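# Seat the pipe coupling in the foam pocket

## Task

Place the pipe coupling into the cut-out pocket in the foam on the mat so that it matches the pocket's outline and rests on the pocket's bottom; nothing else may remain on the foam or the mat, and nothing may be left tipped over (the reference image is called manual).

## Robot and tools

Robot: one arm (yam_ultra) with a two-finger parallel gripper and a wrist camera. Its base sits at (0, 0, +0.145) m in the scene frame and is tilted, quat_wxyz (+0.909, -0.415, 0, +0.039). A two-camera stand is fixed to the floor next to the table. Loose objects can occasionally be nudged by an outside push.

Frames: the scene frame has its origin on the table top straight under the base, +z up, +x forward, +y to the left when looking along +x. Reported hand positions, velocities and targets are in this frame. Offsets that you command are instead along the Hand target's own axes. For the gripper, +z is the direction the fingers point and y is the closing direction. end_effector_position is the point between the finger pads, roughly 1 cm behind the tips. Printed poses may be a few cm off, especially at long reach.

The row: every motion command uses rows of 7 numbers, each in [-1, 1]: dx, dy, dz, rx, ry, rz, opening. The first six are an offset of the gripper from the Hand target as it stood when the action or move began, not an absolute pose. The scale is 1.0 = 0.6 m for dx, dy, dz and 1.0 = 180 degrees for the rotation vector rx, ry, rz. The seventh number is absolute: +1 fully open (0.094 m), -1 closed. Since every call starts from the current Hand target, sending the same offset again moves the gripper further. To keep the fingers as they are, repeat their current command; a 0 means half open.

execute_actions(actions, cameras): actions is a list of actions; each action is a list of up to 15 rows, one row per 1/30 s step. A shorter action repeats its last row for the remaining steps. Within an action every row counts from the action's start pose. Images come back only if actions is empty or cameras names some.

move(target, speed, blend, opening_speed, grip_force, blocking, cameras): target is one row or a list of up to 15 rows, all offsets from the same starting Hand target. It drives a straight path there. speed is in m/s (0.002 to 2.9, default 0.25; rotation up to twice that in rad/s), one value or one per target. blend (m) rounds corners in a list; 0 stops at each. opening_speed is on the -1..+1 scale per second, at least 0.2; use it to close gently. grip_force is newtons per pad, 10 to 50, and persists; lower force closes slowly. blocking=false returns after about 0.5 s while the move continues. The path does not avoid obstacles; faster moves stray more and hit harder, and aiming far past a contact presses harder. Avoid paths close to the base, which can flip the shoulder posture. The result adds a move: line: done (at rest within 10 mm and 2 degrees), off_target, moving, held or fault, plus limits (paced = pose clipped, held = steps withheld). Neither done nor off_target proves there was no contact.

wait(seconds 0 to 10): lets time pass holding the last command; a running move continues. stop(): brakes a running move. zoom_image(camera, region [x0, y0, x1, y1] in pixels, at most 504 by 504) enlarges part of the newest image from cam_head_left, cam_head_right, cam_high, cam_low or cam_wrist (each 672x504). show_instructions() shows the reference image. read_manual() only returns licence text. finished_scene(scene) ends the scene with its number and cannot be undone; the goal must hold with the robot idle.

Control details: orientation commands are clipped to within 40 degrees of the current orientation each step. The Hand target line is the last commanded pose after clipping, and new offsets count from it. Friction and load may leave the gripper several cm short; resending a zero offset or adding the missing distance fixes that. To stop pressing on something, command the target back past the gripper.

Reading results: the state shows end_effector_position (m) and end_effector_quat_wxyz, Hand target, Tool commands, Joint positions (the last value is the finger opening in m), joint velocities (may be omitted when near zero), Joint torques (include gravity; joints 1 to 3 wrap at ±28 N m), grip_measured (same scale as the opening command) and grip_effort_nm (gripper motor effort, negative = closing; not a pad force). Action-based calls also list positions at some steps. While empty grip_measured can read up to 2.5 mm wide; when squeezing a hard part it reads a few mm under the part's width. To release, command an opening clearly above grip_measured.



Avoid: dropping the coupling or releasing it while it moves, knocking anything over or off the table (that fails), fast impacts or hard pushes on the table, foam or fixed things, and needless arm stops. Motor heat rises when holding loads, reaching far out or pushing at unreachable poses; MOTOR HOT appears at 75 °C, and at 90 °C the arm folds and stops working.

Each tool is called after "Call:" as name(argument=value, ...) on one line, values as JSON.

Reference images:

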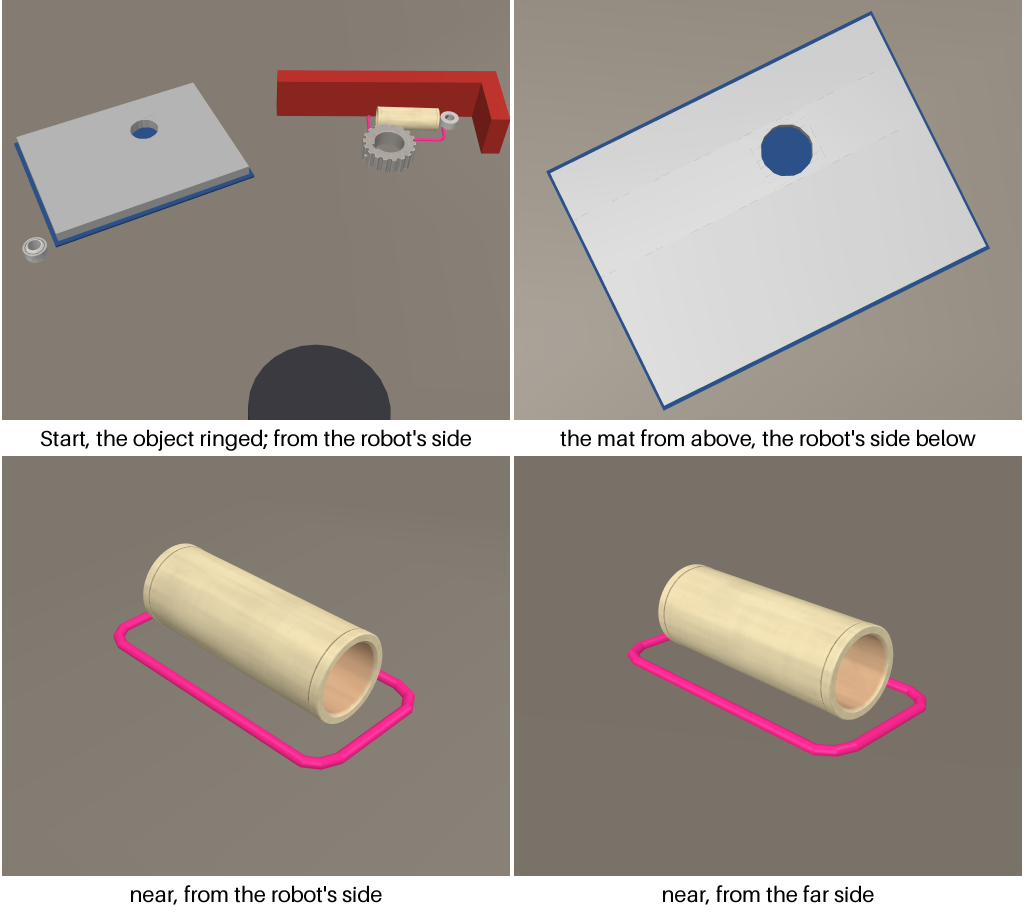

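## Session

Call:
execute_actions(actions=[])

Scene clock: 0.00 s.
end_effector_position=(+0.5238, +0.3713, +0.3187) grip_measured=+1.000 grip_effort_nm=n/a end_effector_quat_wxyz=(+0.460, -0.009, +0.790, +0.405)
Joint positions: [-0.069 1.874 1.331 0.937 -0.657 1.617 0.094]
Joint velocities: within noise
Joint torques (N m): no reading
Motor temperatures (°C): [22 25 27 24 22 23 24]
Heat: 27 °C.
Hand target: +0.5245, +0.3700, +0.3342; +0.478, -0.015, +0.779, +0.405
Tool commands: gripper/opening=+1.0

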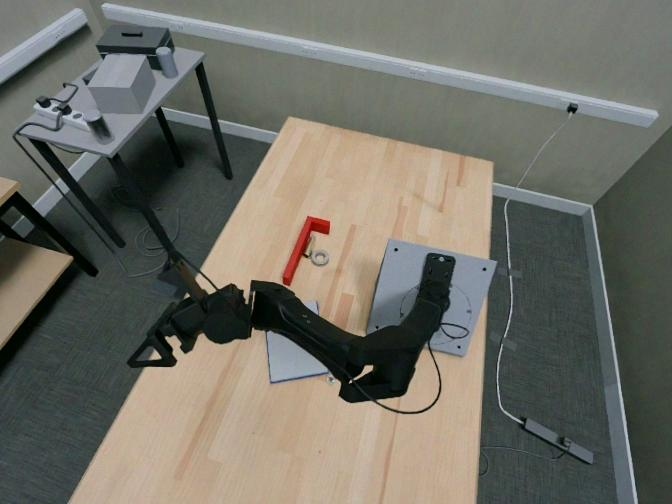

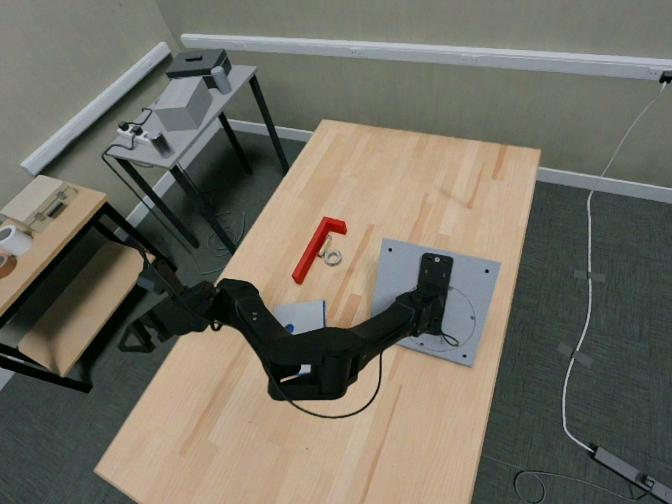

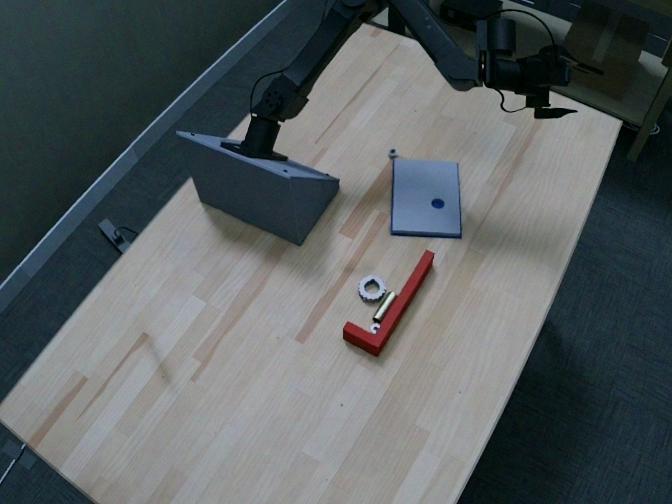

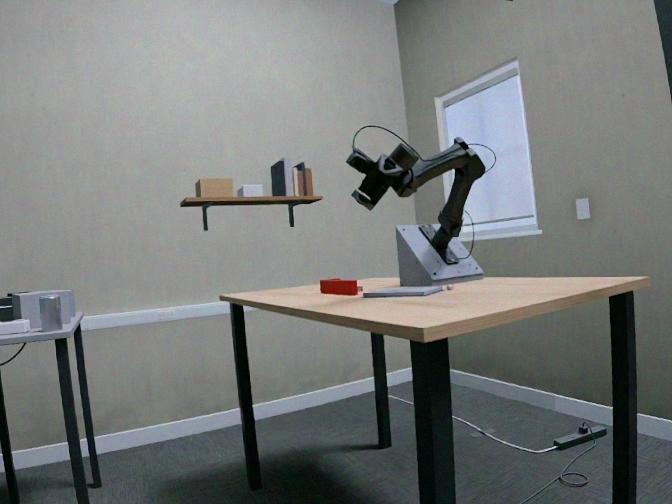

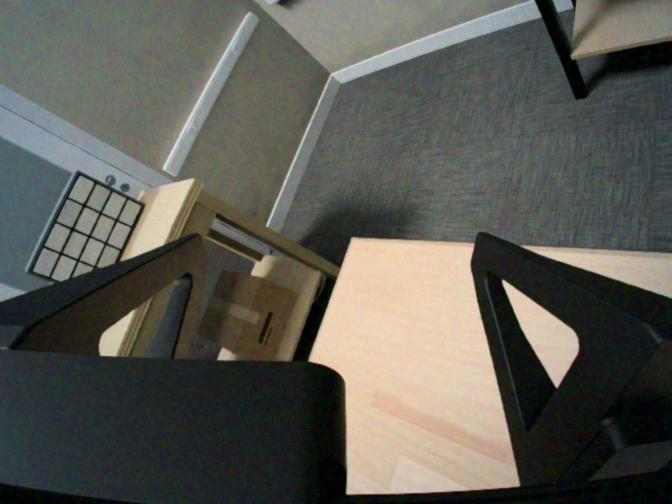

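Call:
move(target=[-0.192,-0.324,-0.380,0.278,0.329,0.010,1], speed=0.5, cameras=["cam_wrist","cam_head_right","cam_high"])

Scene clock: 13.30 s.
end_effector_position=(+0.5032, +0.0602, +0.3418) grip_measured=+1.000 grip_effort_nm=-0.03 end_effector_quat_wxyz=(+0.291, +0.016, +0.901, +0.320)
Joint positions: [-0.638 2.338 1.61 0.24 -1.574 0.935 0.094]
Joint torques (N m): [-10.14 -6.67 4.72 0.76 0 -0.11]
Heat: 28 °C.
Hand target: +0.4998, +0.0506, +0.3502; +0.066, +0.003, +0.995, +0.074
Off the commanded pose: 0.013 m, 51 deg; orientation clipped.
joint sent to its limit — joint 5 (wrist yaw), lower limit. The joint targets are off in orientation, not in position.
move: off_target; limits=paced
Images, in order (width x height): cam_head_right 672x504, cam_high 672x504, cam_wrist 672x504.

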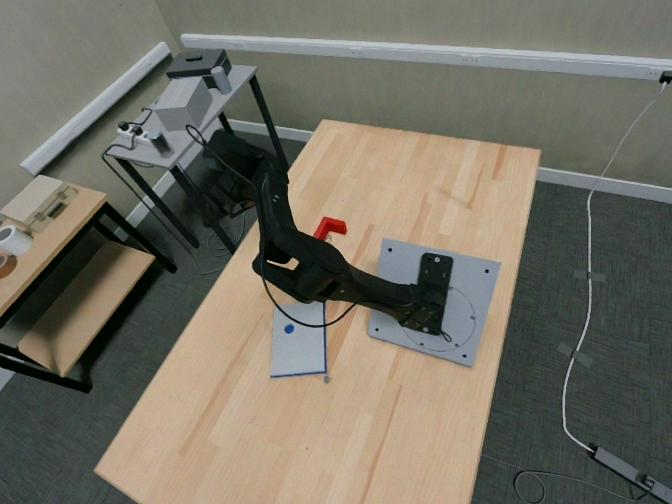

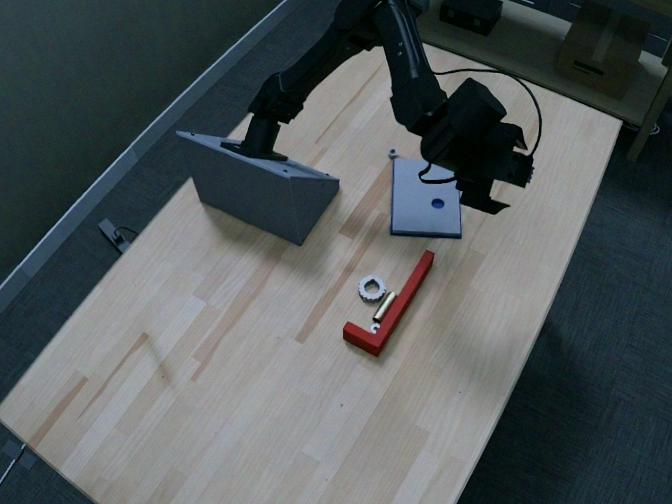

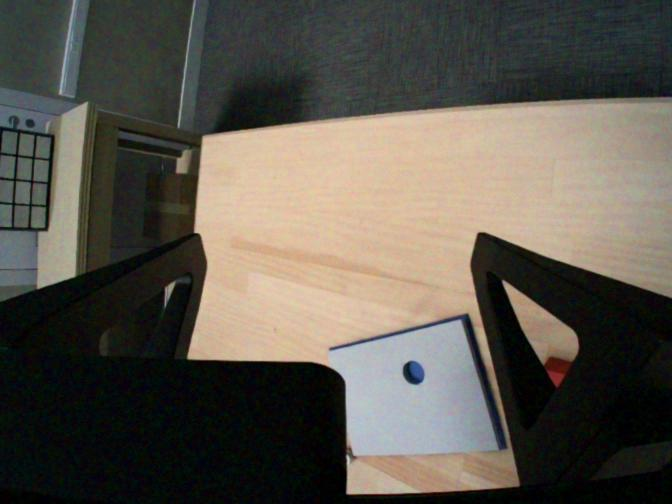

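Call:
zoom_image(camera="cam_high", region=[325, 235, 455, 365])

Call:
zoom_image(camera="cam_high", region=[130, 0, 630, 370])

Scaled by 3.877.

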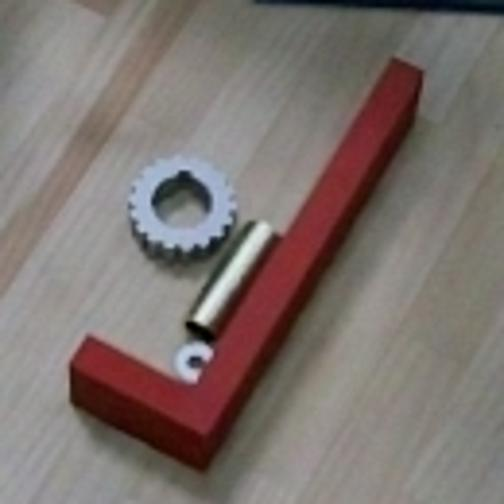

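Scaled by 1.008.

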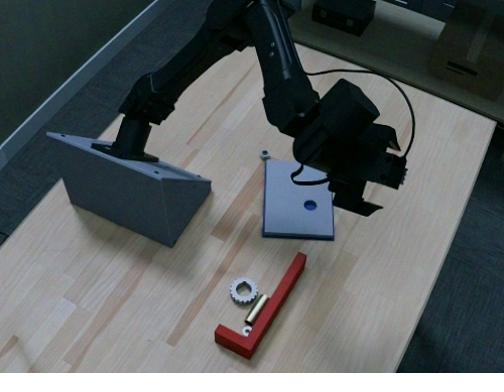

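Call:
move(target=[0.25,-0.255,0.098,0.223,-0.161,0.458,1], speed=0.6, cameras=["cam_wrist"])

Scene clock: 52.47 s.
end_effector_position=(+0.3587, -0.0867, +0.2457) grip_measured=+1.000 grip_effort_nm=-0.05 end_effector_quat_wxyz=(+0.216, +0.672, +0.678, -0.208)
Joint positions: [-0.528 2.215 1.584 -1.066 -0.213 1.101 0.094]
Joint torques (N m): [-7.5 -5.01 6.74 0.07 0.57 0.04]
Heat: 28 °C.
Hand target: +0.3593, -0.0898, +0.2505; +0.219, +0.674, +0.671, -0.219
Off the commanded pose: 0.006 m, 2 deg.
move: done
Images, in order (width x height): cam_wrist 672x504.

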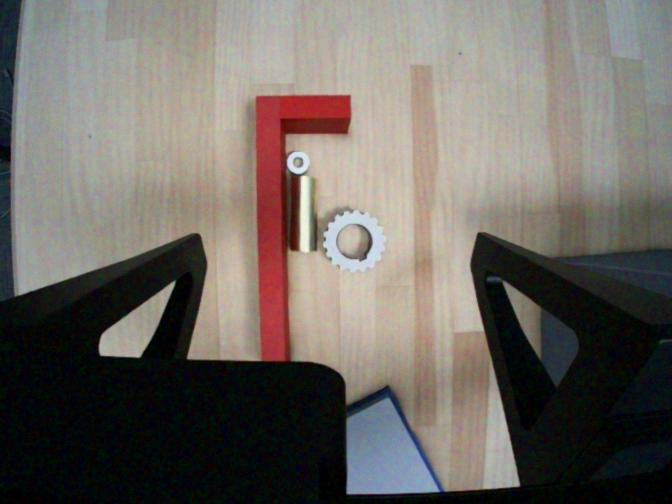

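Call:
zoom_image(camera="cam_wrist", region=[240, 130, 400, 290])

Scaled by 3.150 from the camera's 672x504 image, which has a finer 960x720 frame.

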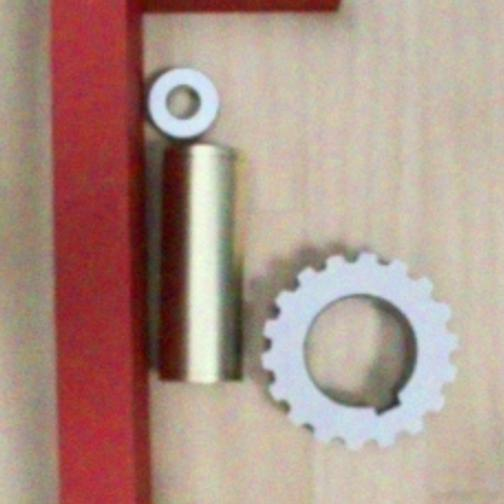

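Call:
move(target=[0.113,0.047,0.308,0,0.263,0,-0.32], speed=0.35, cameras=["cam_wrist","cam_high"])

Scene clock: 84.77 s.
end_effector_position=(+0.3791, -0.1443, +0.0606) grip_measured=-0.319 grip_effort_nm=-0.10 end_effector_quat_wxyz=(-0.072, +0.710, +0.698, +0.055)
Joint positions: [-0.528 3.059 2.074 -1.27 -0.854 0.816 0.032]
Joint torques (N m): [-8.58 -8.65 6.32 -0.51 -0.31 -0.03]
Heat: 29 °C.
Hand target: +0.3876, -0.1438, +0.0612; -0.069, +0.705, +0.702, +0.070
Off the commanded pose: 0.009 m, 2 deg.
move: done
Images, in order (width x height): cam_high 672x504, cam_wrist 672x504.

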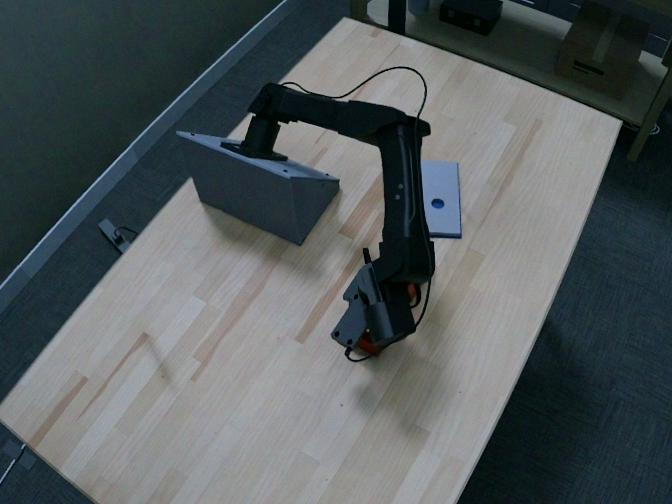

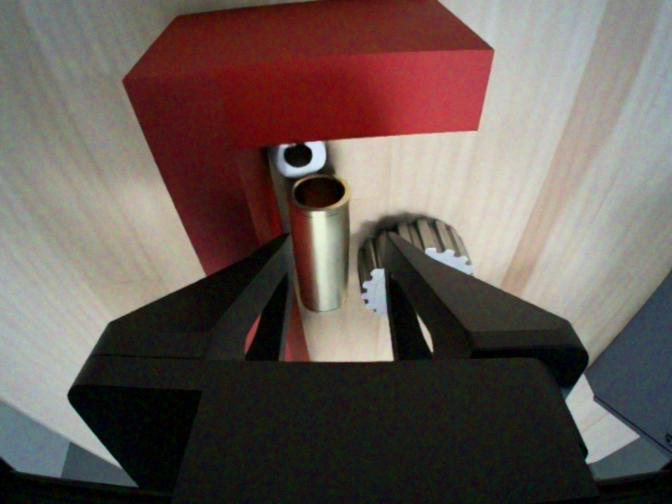

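Call:
move(target=[[0.0333,-0.002,0.0475,0,0,0,-0.32],[0.030,-0.012,0.064,0,0,0,-0.32]], speed=0.06, blend=0.005, cameras=["cam_wrist"])

Scene clock: 104.37 s.
end_effector_position=(+0.3667, -0.1233, +0.0260) grip_measured=-0.319 grip_effort_nm=-0.10 end_effector_quat_wxyz=(-0.088, +0.722, +0.683, +0.060)
Joint positions: [-0.456 3.007 1.884 -1.108 -0.914 0.911 0.032]
Joint torques (N m): [-7.42 -11.32 2.91 0.1 -0.25 0.05]
Heat: 29 °C.
Hand target: +0.3805, -0.1186, +0.0270; -0.069, +0.705, +0.702, +0.070
Off the commanded pose: 0.015 m, 4 deg.
move: off_target
Images, in order (width x height): cam_wrist 672x504.

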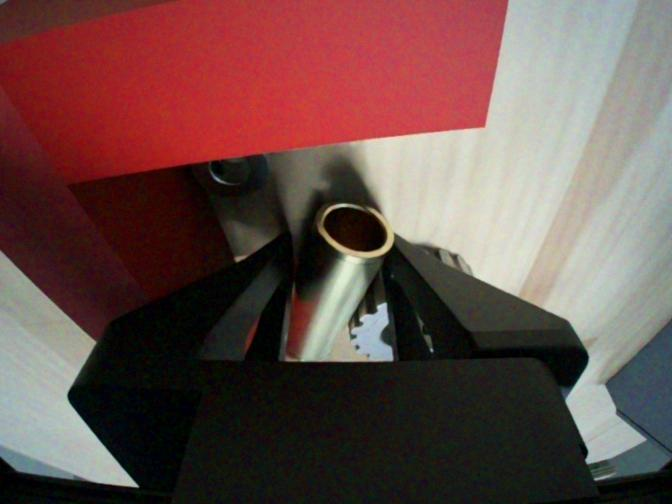

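Call:
move(target=[[-0.003,-0.005,0.018,0,0,0,-0.32],[-0.003,-0.005,0.018,0,0,0,-0.7]], speed=0.06, opening_speed=0.3, cameras=["cam_wrist"])

Scene clock: 112.50 s.
end_effector_position=(+0.3726, -0.1228, +0.0251) grip_measured=-0.516 grip_effort_nm=-1.06 end_effector_quat_wxyz=(-0.075, +0.720, +0.686, +0.073)
Joint positions: [-0.454 2.991 1.853 -1.046 -0.938 0.938 0.023]
Joint torques (N m): [-6.19 -9.83 2.56 0.11 -0.12 0.03]
Heat: 28 °C.
Hand target: +0.3776, -0.1182, +0.0162; -0.069, +0.705, +0.702, +0.070
Off the commanded pose: 0.011 m, 3 deg.
move: off_target; target 2's new opening was sent with the hand 0.014 m and 4 deg from that target
Images, in order (width x height): cam_wrist 672x504.

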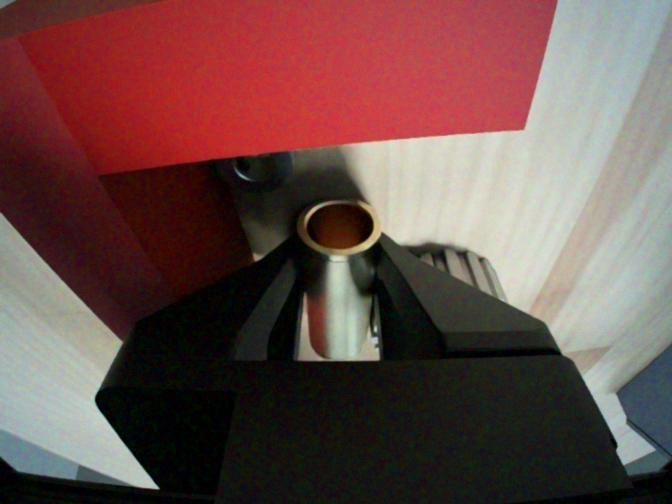

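Call:
move(target=[[0.0475,0,-0.245,0,0,0,-0.75],[0.509,-0.035,-0.158,-0.052,-0.497,-0.0766,-0.75]], speed=[0.15,0.4], blend=0.03, cameras=["cam_wrist","cam_high","cam_head_right","cam_low"])

Scene clock: 129.63 s.
end_effector_position=(+0.3537, +0.1664, +0.1567) grip_measured=-0.516 grip_effort_nm=-1.06 end_effector_quat_wxyz=(+0.489, +0.477, +0.628, -0.374)
Joint positions: [0.438 1.929 1.623 -1.276 0.508 1.943 0.023]
Joint torques (N m): [-7.53 -7.42 4.96 -1.19 0.93 0.05]
Heat: 28 °C.
Hand target: +0.3574, +0.1627, +0.1689; +0.503, +0.473, +0.612, -0.386
Off the commanded pose: 0.013 m, 3 deg.
move: off_target
Images, in order (width x height): cam_head_right 672x504, cam_high 672x504, cam_low 672x504, cam_wrist 672x504.

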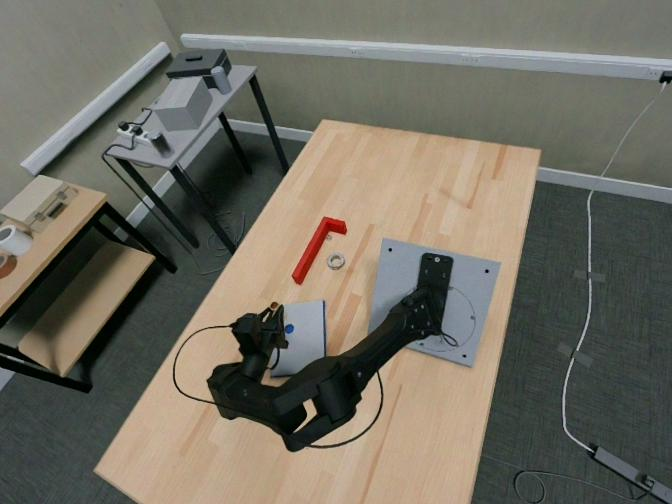

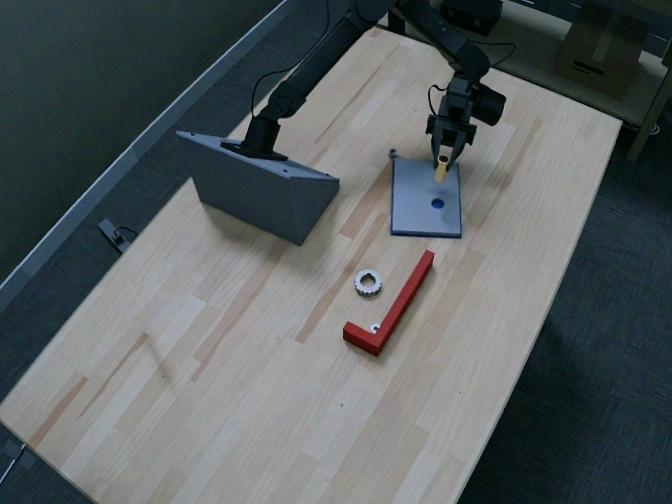

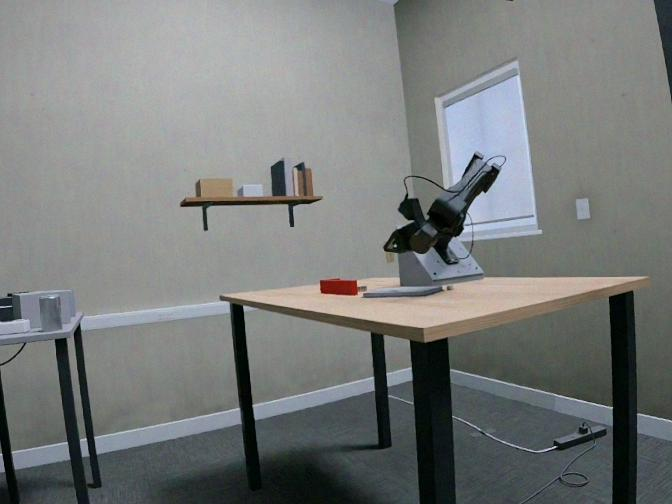

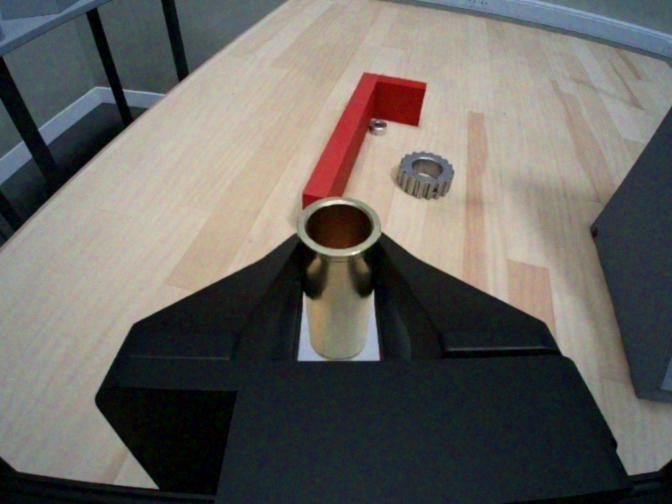

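Call:
move(target=[0.052,0.1,-0.245,0,0,0,-0.75], speed=0.4, cameras=["cam_wrist"])

Scene clock: 138.47 s.
end_effector_position=(+0.3729, +0.3332, +0.1577) grip_measured=-0.516 grip_effort_nm=-1.06 end_effector_quat_wxyz=(+0.518, +0.422, +0.705, -0.238)
Joint positions: [0.642 2.046 2.266 -1.529 0.537 1.998 0.023]
Joint torques (N m): [-7.24 -9.72 4.93 -1.1 0.91 -0.04]
Heat: 29 °C.
Hand target: +0.3771, +0.3233, +0.1671; +0.504, +0.473, +0.612, -0.386
Off the commanded pose: 0.014 m, 21 deg.
joint sent to its limit — joint 4 (wrist pitch), lower limit. The joint targets are off in orientation, not in position.
move: off_target
Images, in order (width x height): cam_wrist 672x504.

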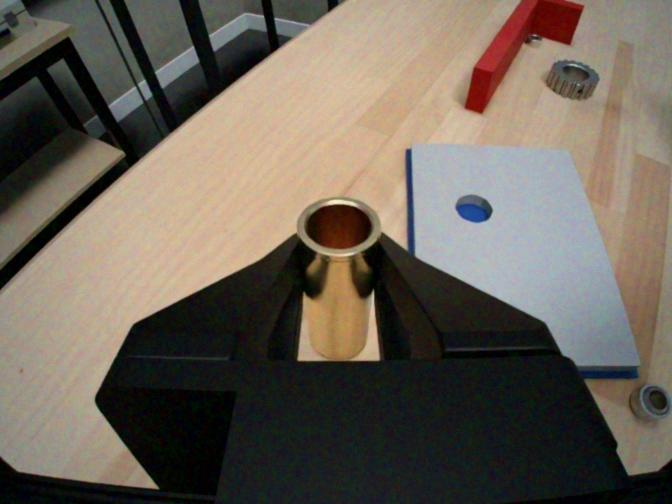

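Call:
move(target=[0.062,-0.083,0.268,0,0,0,-0.75], speed=0.3, cameras=["cam_head_left","cam_head_right","cam_high"])

Call:
zoom_image(camera="cam_high", region=[385, 145, 475, 245])

Call:
zoom_image(camera="cam_head_right", region=[250, 280, 350, 380])

Scene clock: 145.87 s.
end_effector_position=(+0.3594, +0.1721, +0.0875) grip_measured=-0.516 grip_effort_nm=-1.06 end_effector_quat_wxyz=(+0.489, +0.467, +0.626, -0.389)
Joint positions: [0.563 2.124 1.736 -1.287 0.519 2.073 0.023]
Joint torques (N m): [-9.24 -9.32 2.78 -1.12 0.74 0.05]
Heat: 29 °C.
Hand target: +0.3676, +0.1652, +0.0991; +0.503, +0.473, +0.612, -0.386
Off the commanded pose: 0.016 m, 2 deg.
move: off_target
Images, in order (width x height): cam_head_left 672x504, cam_head_right 672x504, cam_high 672x504.

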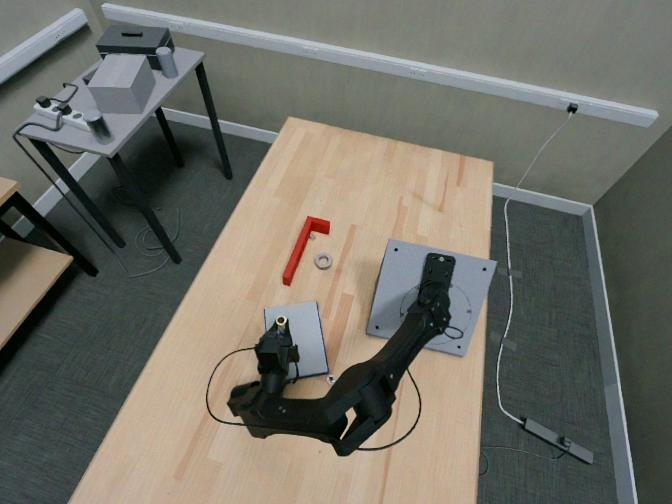

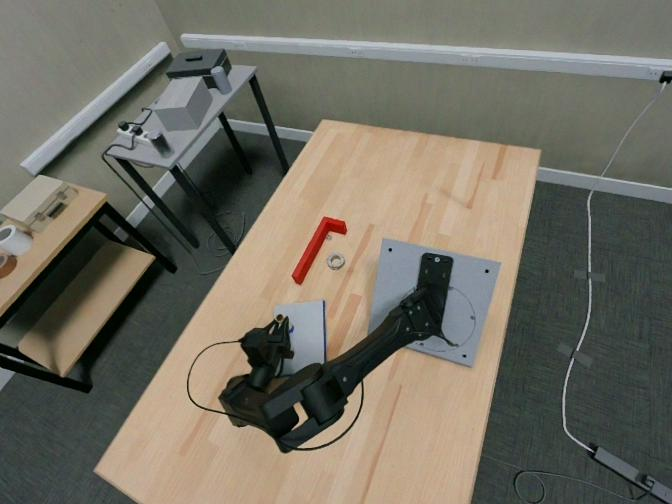

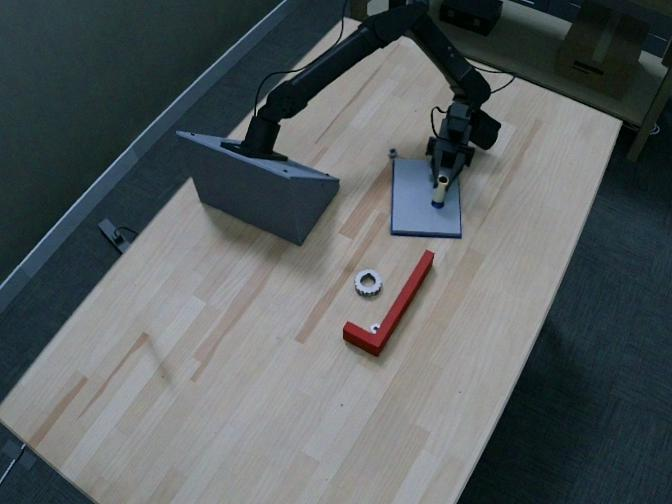

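Scaled by 5.040.

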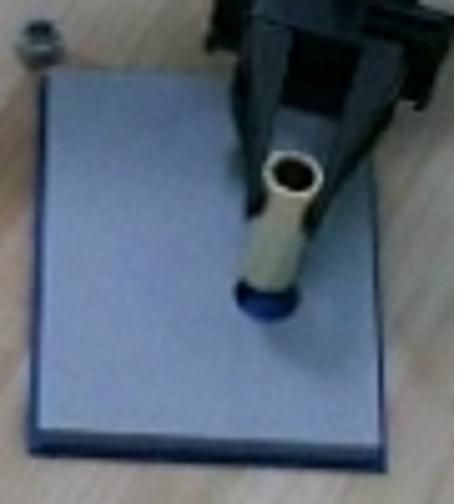

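Scaled by 5.040.

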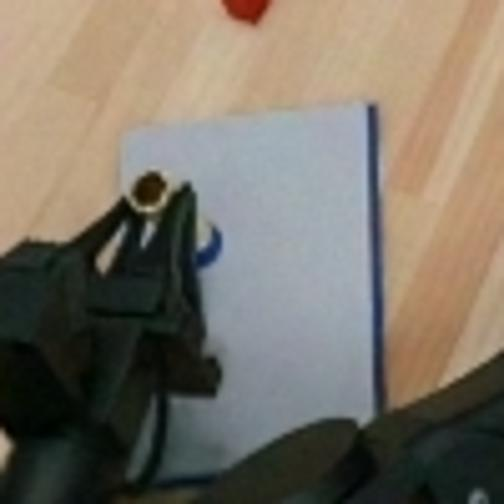

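Call:
move(target=[0.0228,0,0.0048,0,0,0,-0.75], speed=0.06, cameras=["cam_high","cam_head_left"])

Call:
zoom_image(camera="cam_high", region=[410, 170, 465, 225])

Call:
zoom_image(camera="cam_head_left", region=[250, 295, 330, 375])

Scene clock: 151.83 s.
end_effector_position=(+0.3612, +0.1688, +0.0823) grip_measured=-0.516 grip_effort_nm=-1.06 end_effector_quat_wxyz=(+0.490, +0.472, +0.623, -0.386)
Joint positions: [0.563 2.139 1.736 -1.273 0.516 2.085 0.023]
Joint torques (N m): [-7.56 -8.06 3.55 -1.09 0.69 0.08]
Motor temperatures (°C): [26 30 28 25 23 23 26]
Heat: 30 °C.
Hand target: +0.3677, +0.1650, +0.0852; +0.503, +0.473, +0.612, -0.386
Off the commanded pose: 0.008 m, 2 deg.
joint sent to its limit — joint 6 (wrist roll), upper limit. The joint targets still meet the commanded pose.
move: done
Images, in order (width x height): cam_head_left 672x504, cam_high 672x504.

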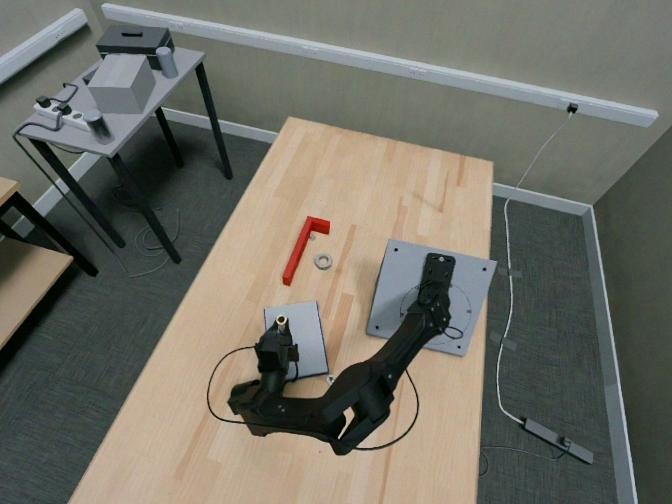

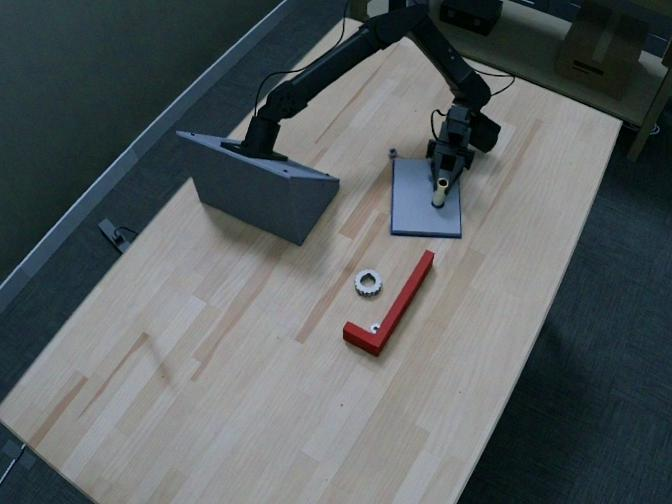

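Scaled by 9.164.

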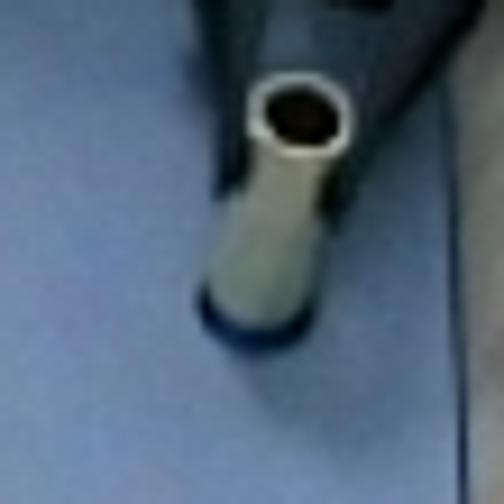

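Scaled by 6.300.

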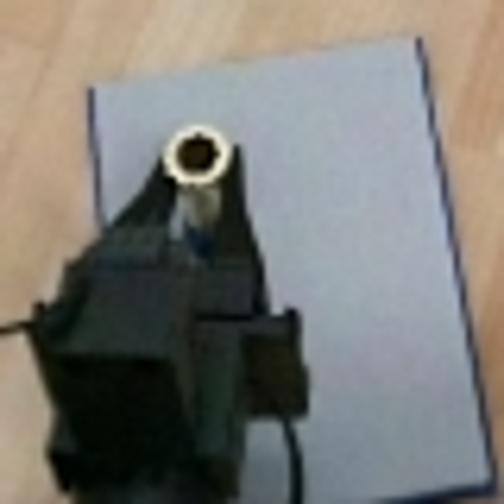

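Call:
move(target=[0.0196,0,0.004,0,0,0,-0.75], speed=0.06, cameras=["cam_high"])

Call:
zoom_image(camera="cam_high", region=[410, 170, 465, 225])

Scene clock: 157.77 s.
end_effector_position=(+0.3616, +0.1662, +0.0721) grip_measured=-0.516 grip_effort_nm=-1.06 end_effector_quat_wxyz=(+0.486, +0.470, +0.626, -0.388)
Joint positions: [0.572 2.159 1.736 -1.256 0.508 2.086 0.023]
Joint torques (N m): [-7.04 -7.99 3.81 -1.11 0.69 0.06]
Heat: 30 °C.
Hand target: +0.3677, +0.1650, +0.0731; +0.504, +0.473, +0.612, -0.386
Off the commanded pose: 0.006 m, 3 deg.
joint sent to its limit — joint 6 (wrist roll), upper limit. The joint targets still meet the commanded pose.
move: off_target
Images, in order (width x height): cam_high 672x504.

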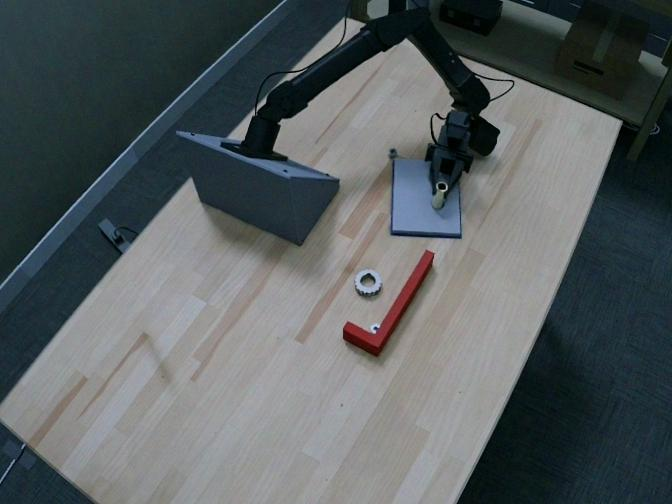

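Scaled by 9.164.

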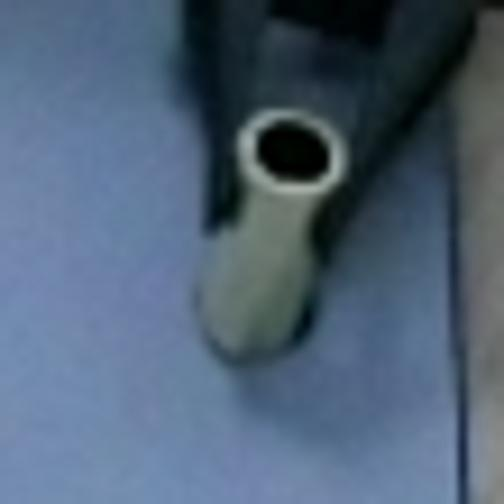

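Call:
move(target=[0.0196,0,0.002,0,0,0,-0.75], speed=0.05, cameras=["cam_high"])

Call:
zoom_image(camera="cam_high", region=[410, 170, 465, 225])

Scene clock: 162.43 s.
end_effector_position=(+0.3620, +0.1668, +0.0671) grip_measured=-0.516 grip_effort_nm=-1.06 end_effector_quat_wxyz=(+0.486, +0.465, +0.629, -0.390)
Joint positions: [0.582 2.172 1.743 -1.254 0.513 2.086 0.023]
Joint torques (N m): [-6.56 -7.46 3.82 -1.07 0.55 0.08]
Heat: 29 °C.
Hand target: +0.3675, +0.1661, +0.0614; +0.503, +0.473, +0.612, -0.386
Off the commanded pose: 0.008 m, 3 deg.
joint sent to its limit — joint 6 (wrist roll), upper limit. The joint targets are off in orientation, not in position.
move: off_target
Images, in order (width x height): cam_high 672x504.

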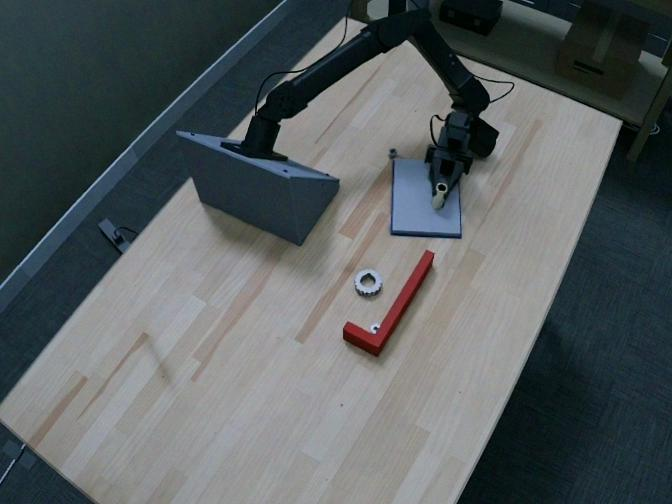

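Scaled by 9.164.

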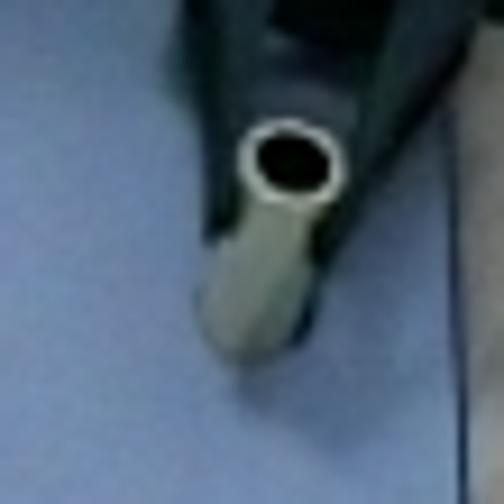

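Call:
move(target=[[0.001,0.0013,-0.005,0,0,0,-0.75],[0.015,0.0013,-0.002,0,0,0,-0.75]], speed=0.05, cameras=["cam_high","cam_wrist"])

Call:
zoom_image(camera="cam_high", region=[410, 170, 465, 225])

Scene clock: 168.67 s.
end_effector_position=(+0.3631, +0.1719, +0.0578) grip_measured=-0.516 grip_effort_nm=-1.06 end_effector_quat_wxyz=(+0.485, +0.459, +0.635, -0.388)
Joint positions: [0.601 2.193 1.767 -1.253 0.513 2.087 0.023]
Joint torques (N m): [-7.04 -7.66 3.47 -1.07 0.5 0.03]
Heat: 29 °C.
Hand target: +0.3675, +0.1692, +0.0527; +0.503, +0.473, +0.612, -0.386
Off the commanded pose: 0.007 m, 4 deg.
joint sent to its limit — joint 6 (wrist roll), upper limit. The joint targets are off in orientation, not in position.
move: off_target
Images, in order (width x height): cam_high 672x504, cam_wrist 672x504.

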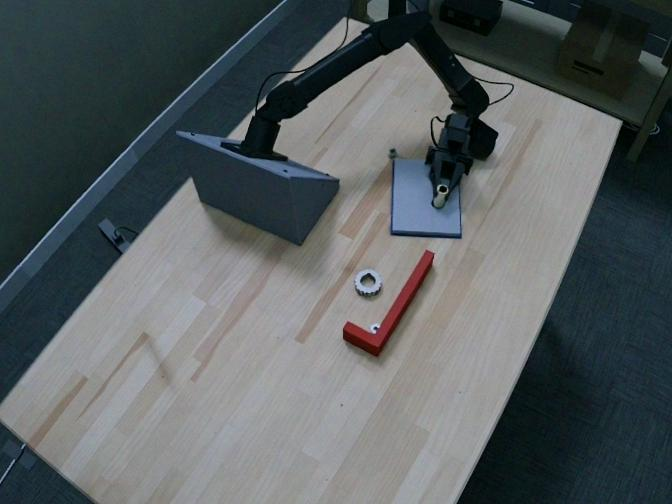

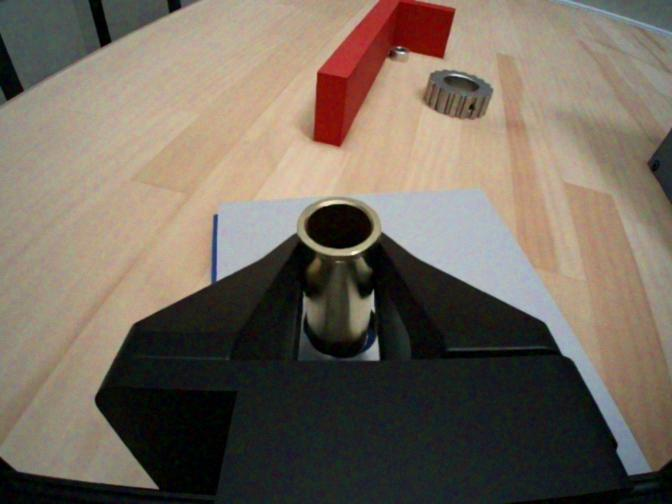

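Scaled by 9.164.

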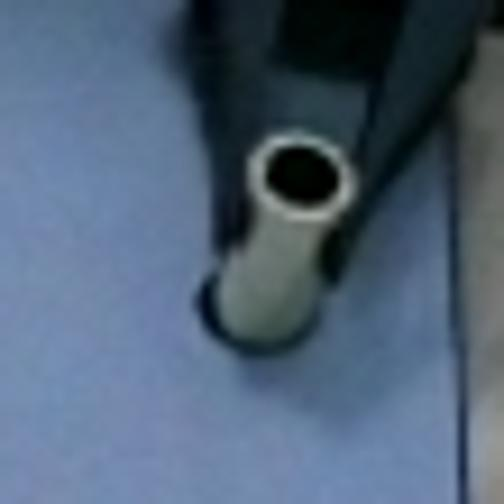

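Call:
move(target=[0.0165,-0.001,0.0035,0,0,0,-0.75], speed=0.04, cameras=["cam_high","cam_wrist"])

Call:
zoom_image(camera="cam_high", region=[410, 170, 465, 225])

Scene clock: 172.43 s.
end_effector_position=(+0.3635, +0.1706, +0.0570) grip_measured=-0.516 grip_effort_nm=-1.06 end_effector_quat_wxyz=(+0.489, +0.454, +0.634, -0.391)
Joint positions: [0.605 2.2 1.767 -1.253 0.526 2.087 0.023]
Joint torques (N m): [-6.2 -7.04 3.58 -0.92 0.32 0.04]
Heat: 29 °C.
Hand target: +0.3670, +0.1690, +0.0426; +0.504, +0.473, +0.612, -0.386
Off the commanded pose: 0.015 m, 4 deg.
joint sent to its limit — joint 6 (wrist roll), upper limit. The joint targets are off in orientation, not in position.
move: off_target
Images, in order (width x height): cam_high 672x504, cam_wrist 672x504.

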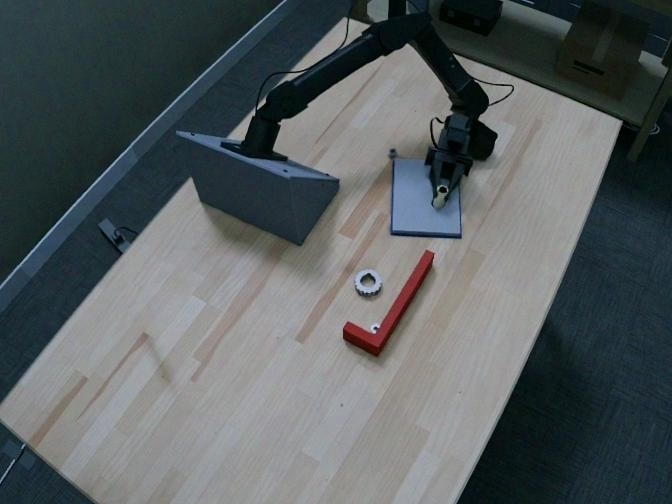

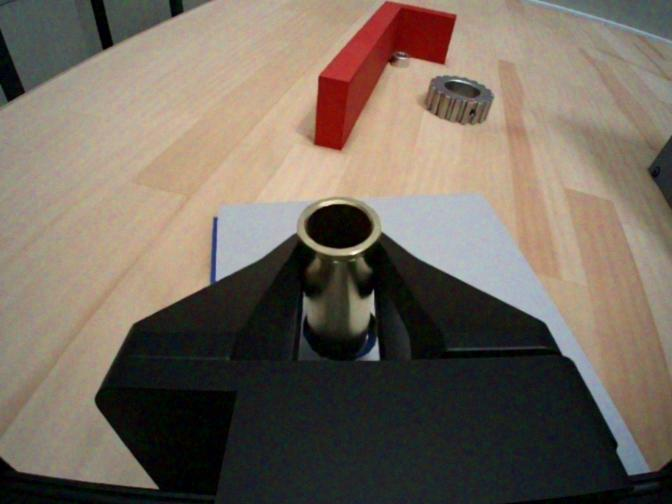

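Scaled by 9.164.

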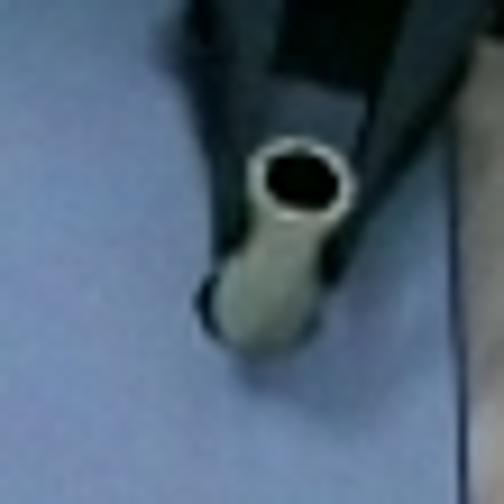

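Call:
move(target=[[-0.016,0,-0.003,0,0,0,-0.75],[-0.016,0,-0.003,0,0,0,-0.2]], speed=0.05, opening_speed=0.3, cameras=["cam_high","cam_wrist"])

Call:
zoom_image(camera="cam_high", region=[410, 170, 465, 225])

Scene clock: 178.97 s.
end_effector_position=(+0.3618, +0.1708, +0.0542) grip_measured=-0.202 grip_effort_nm=0.08 end_effector_quat_wxyz=(+0.482, +0.459, +0.636, -0.390)
Joint positions: [0.605 2.2 1.767 -1.252 0.508 2.087 0.037]
Joint torques (N m): [-7.15 -8.35 3.18 -1.08 0.55 0.02]
Heat: 29 °C.
Hand target: +0.3670, +0.1689, +0.0524; +0.503, +0.473, +0.612, -0.386
Off the commanded pose: 0.006 m, 4 deg.
joint sent to its limit — joint 6 (wrist roll), upper limit. The joint targets are off in orientation, not in position.
move: off_target; target 2's new opening was sent with the hand 0.006 m and 4 deg from that target
Images, in order (width x height): cam_high 672x504, cam_wrist 672x504.

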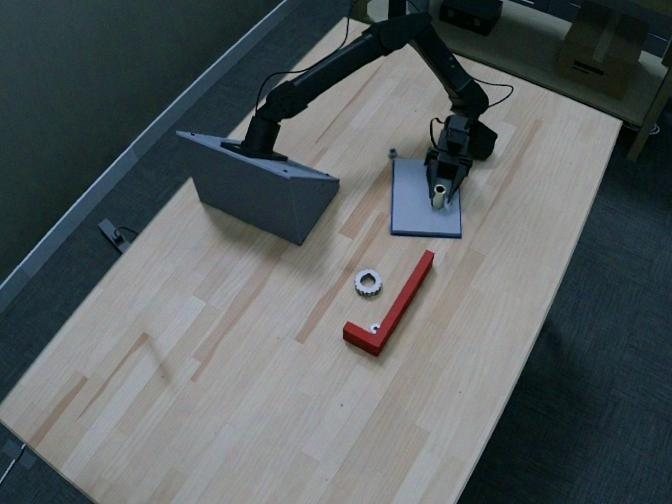

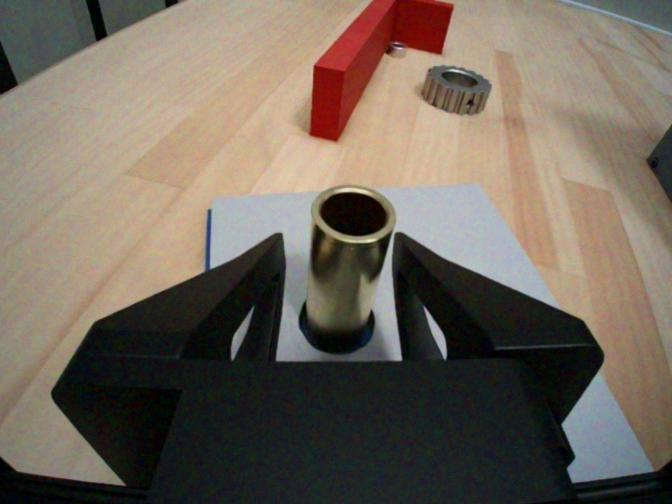

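Scaled by 9.164.

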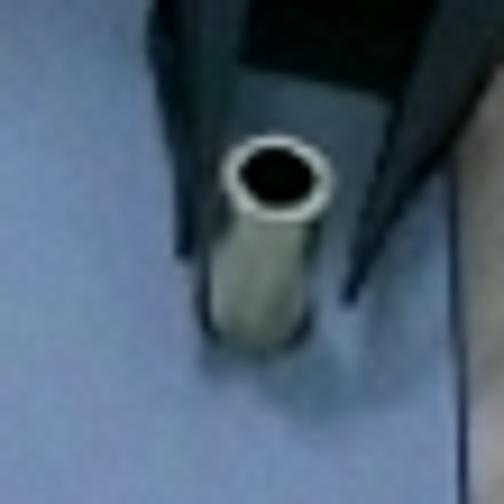

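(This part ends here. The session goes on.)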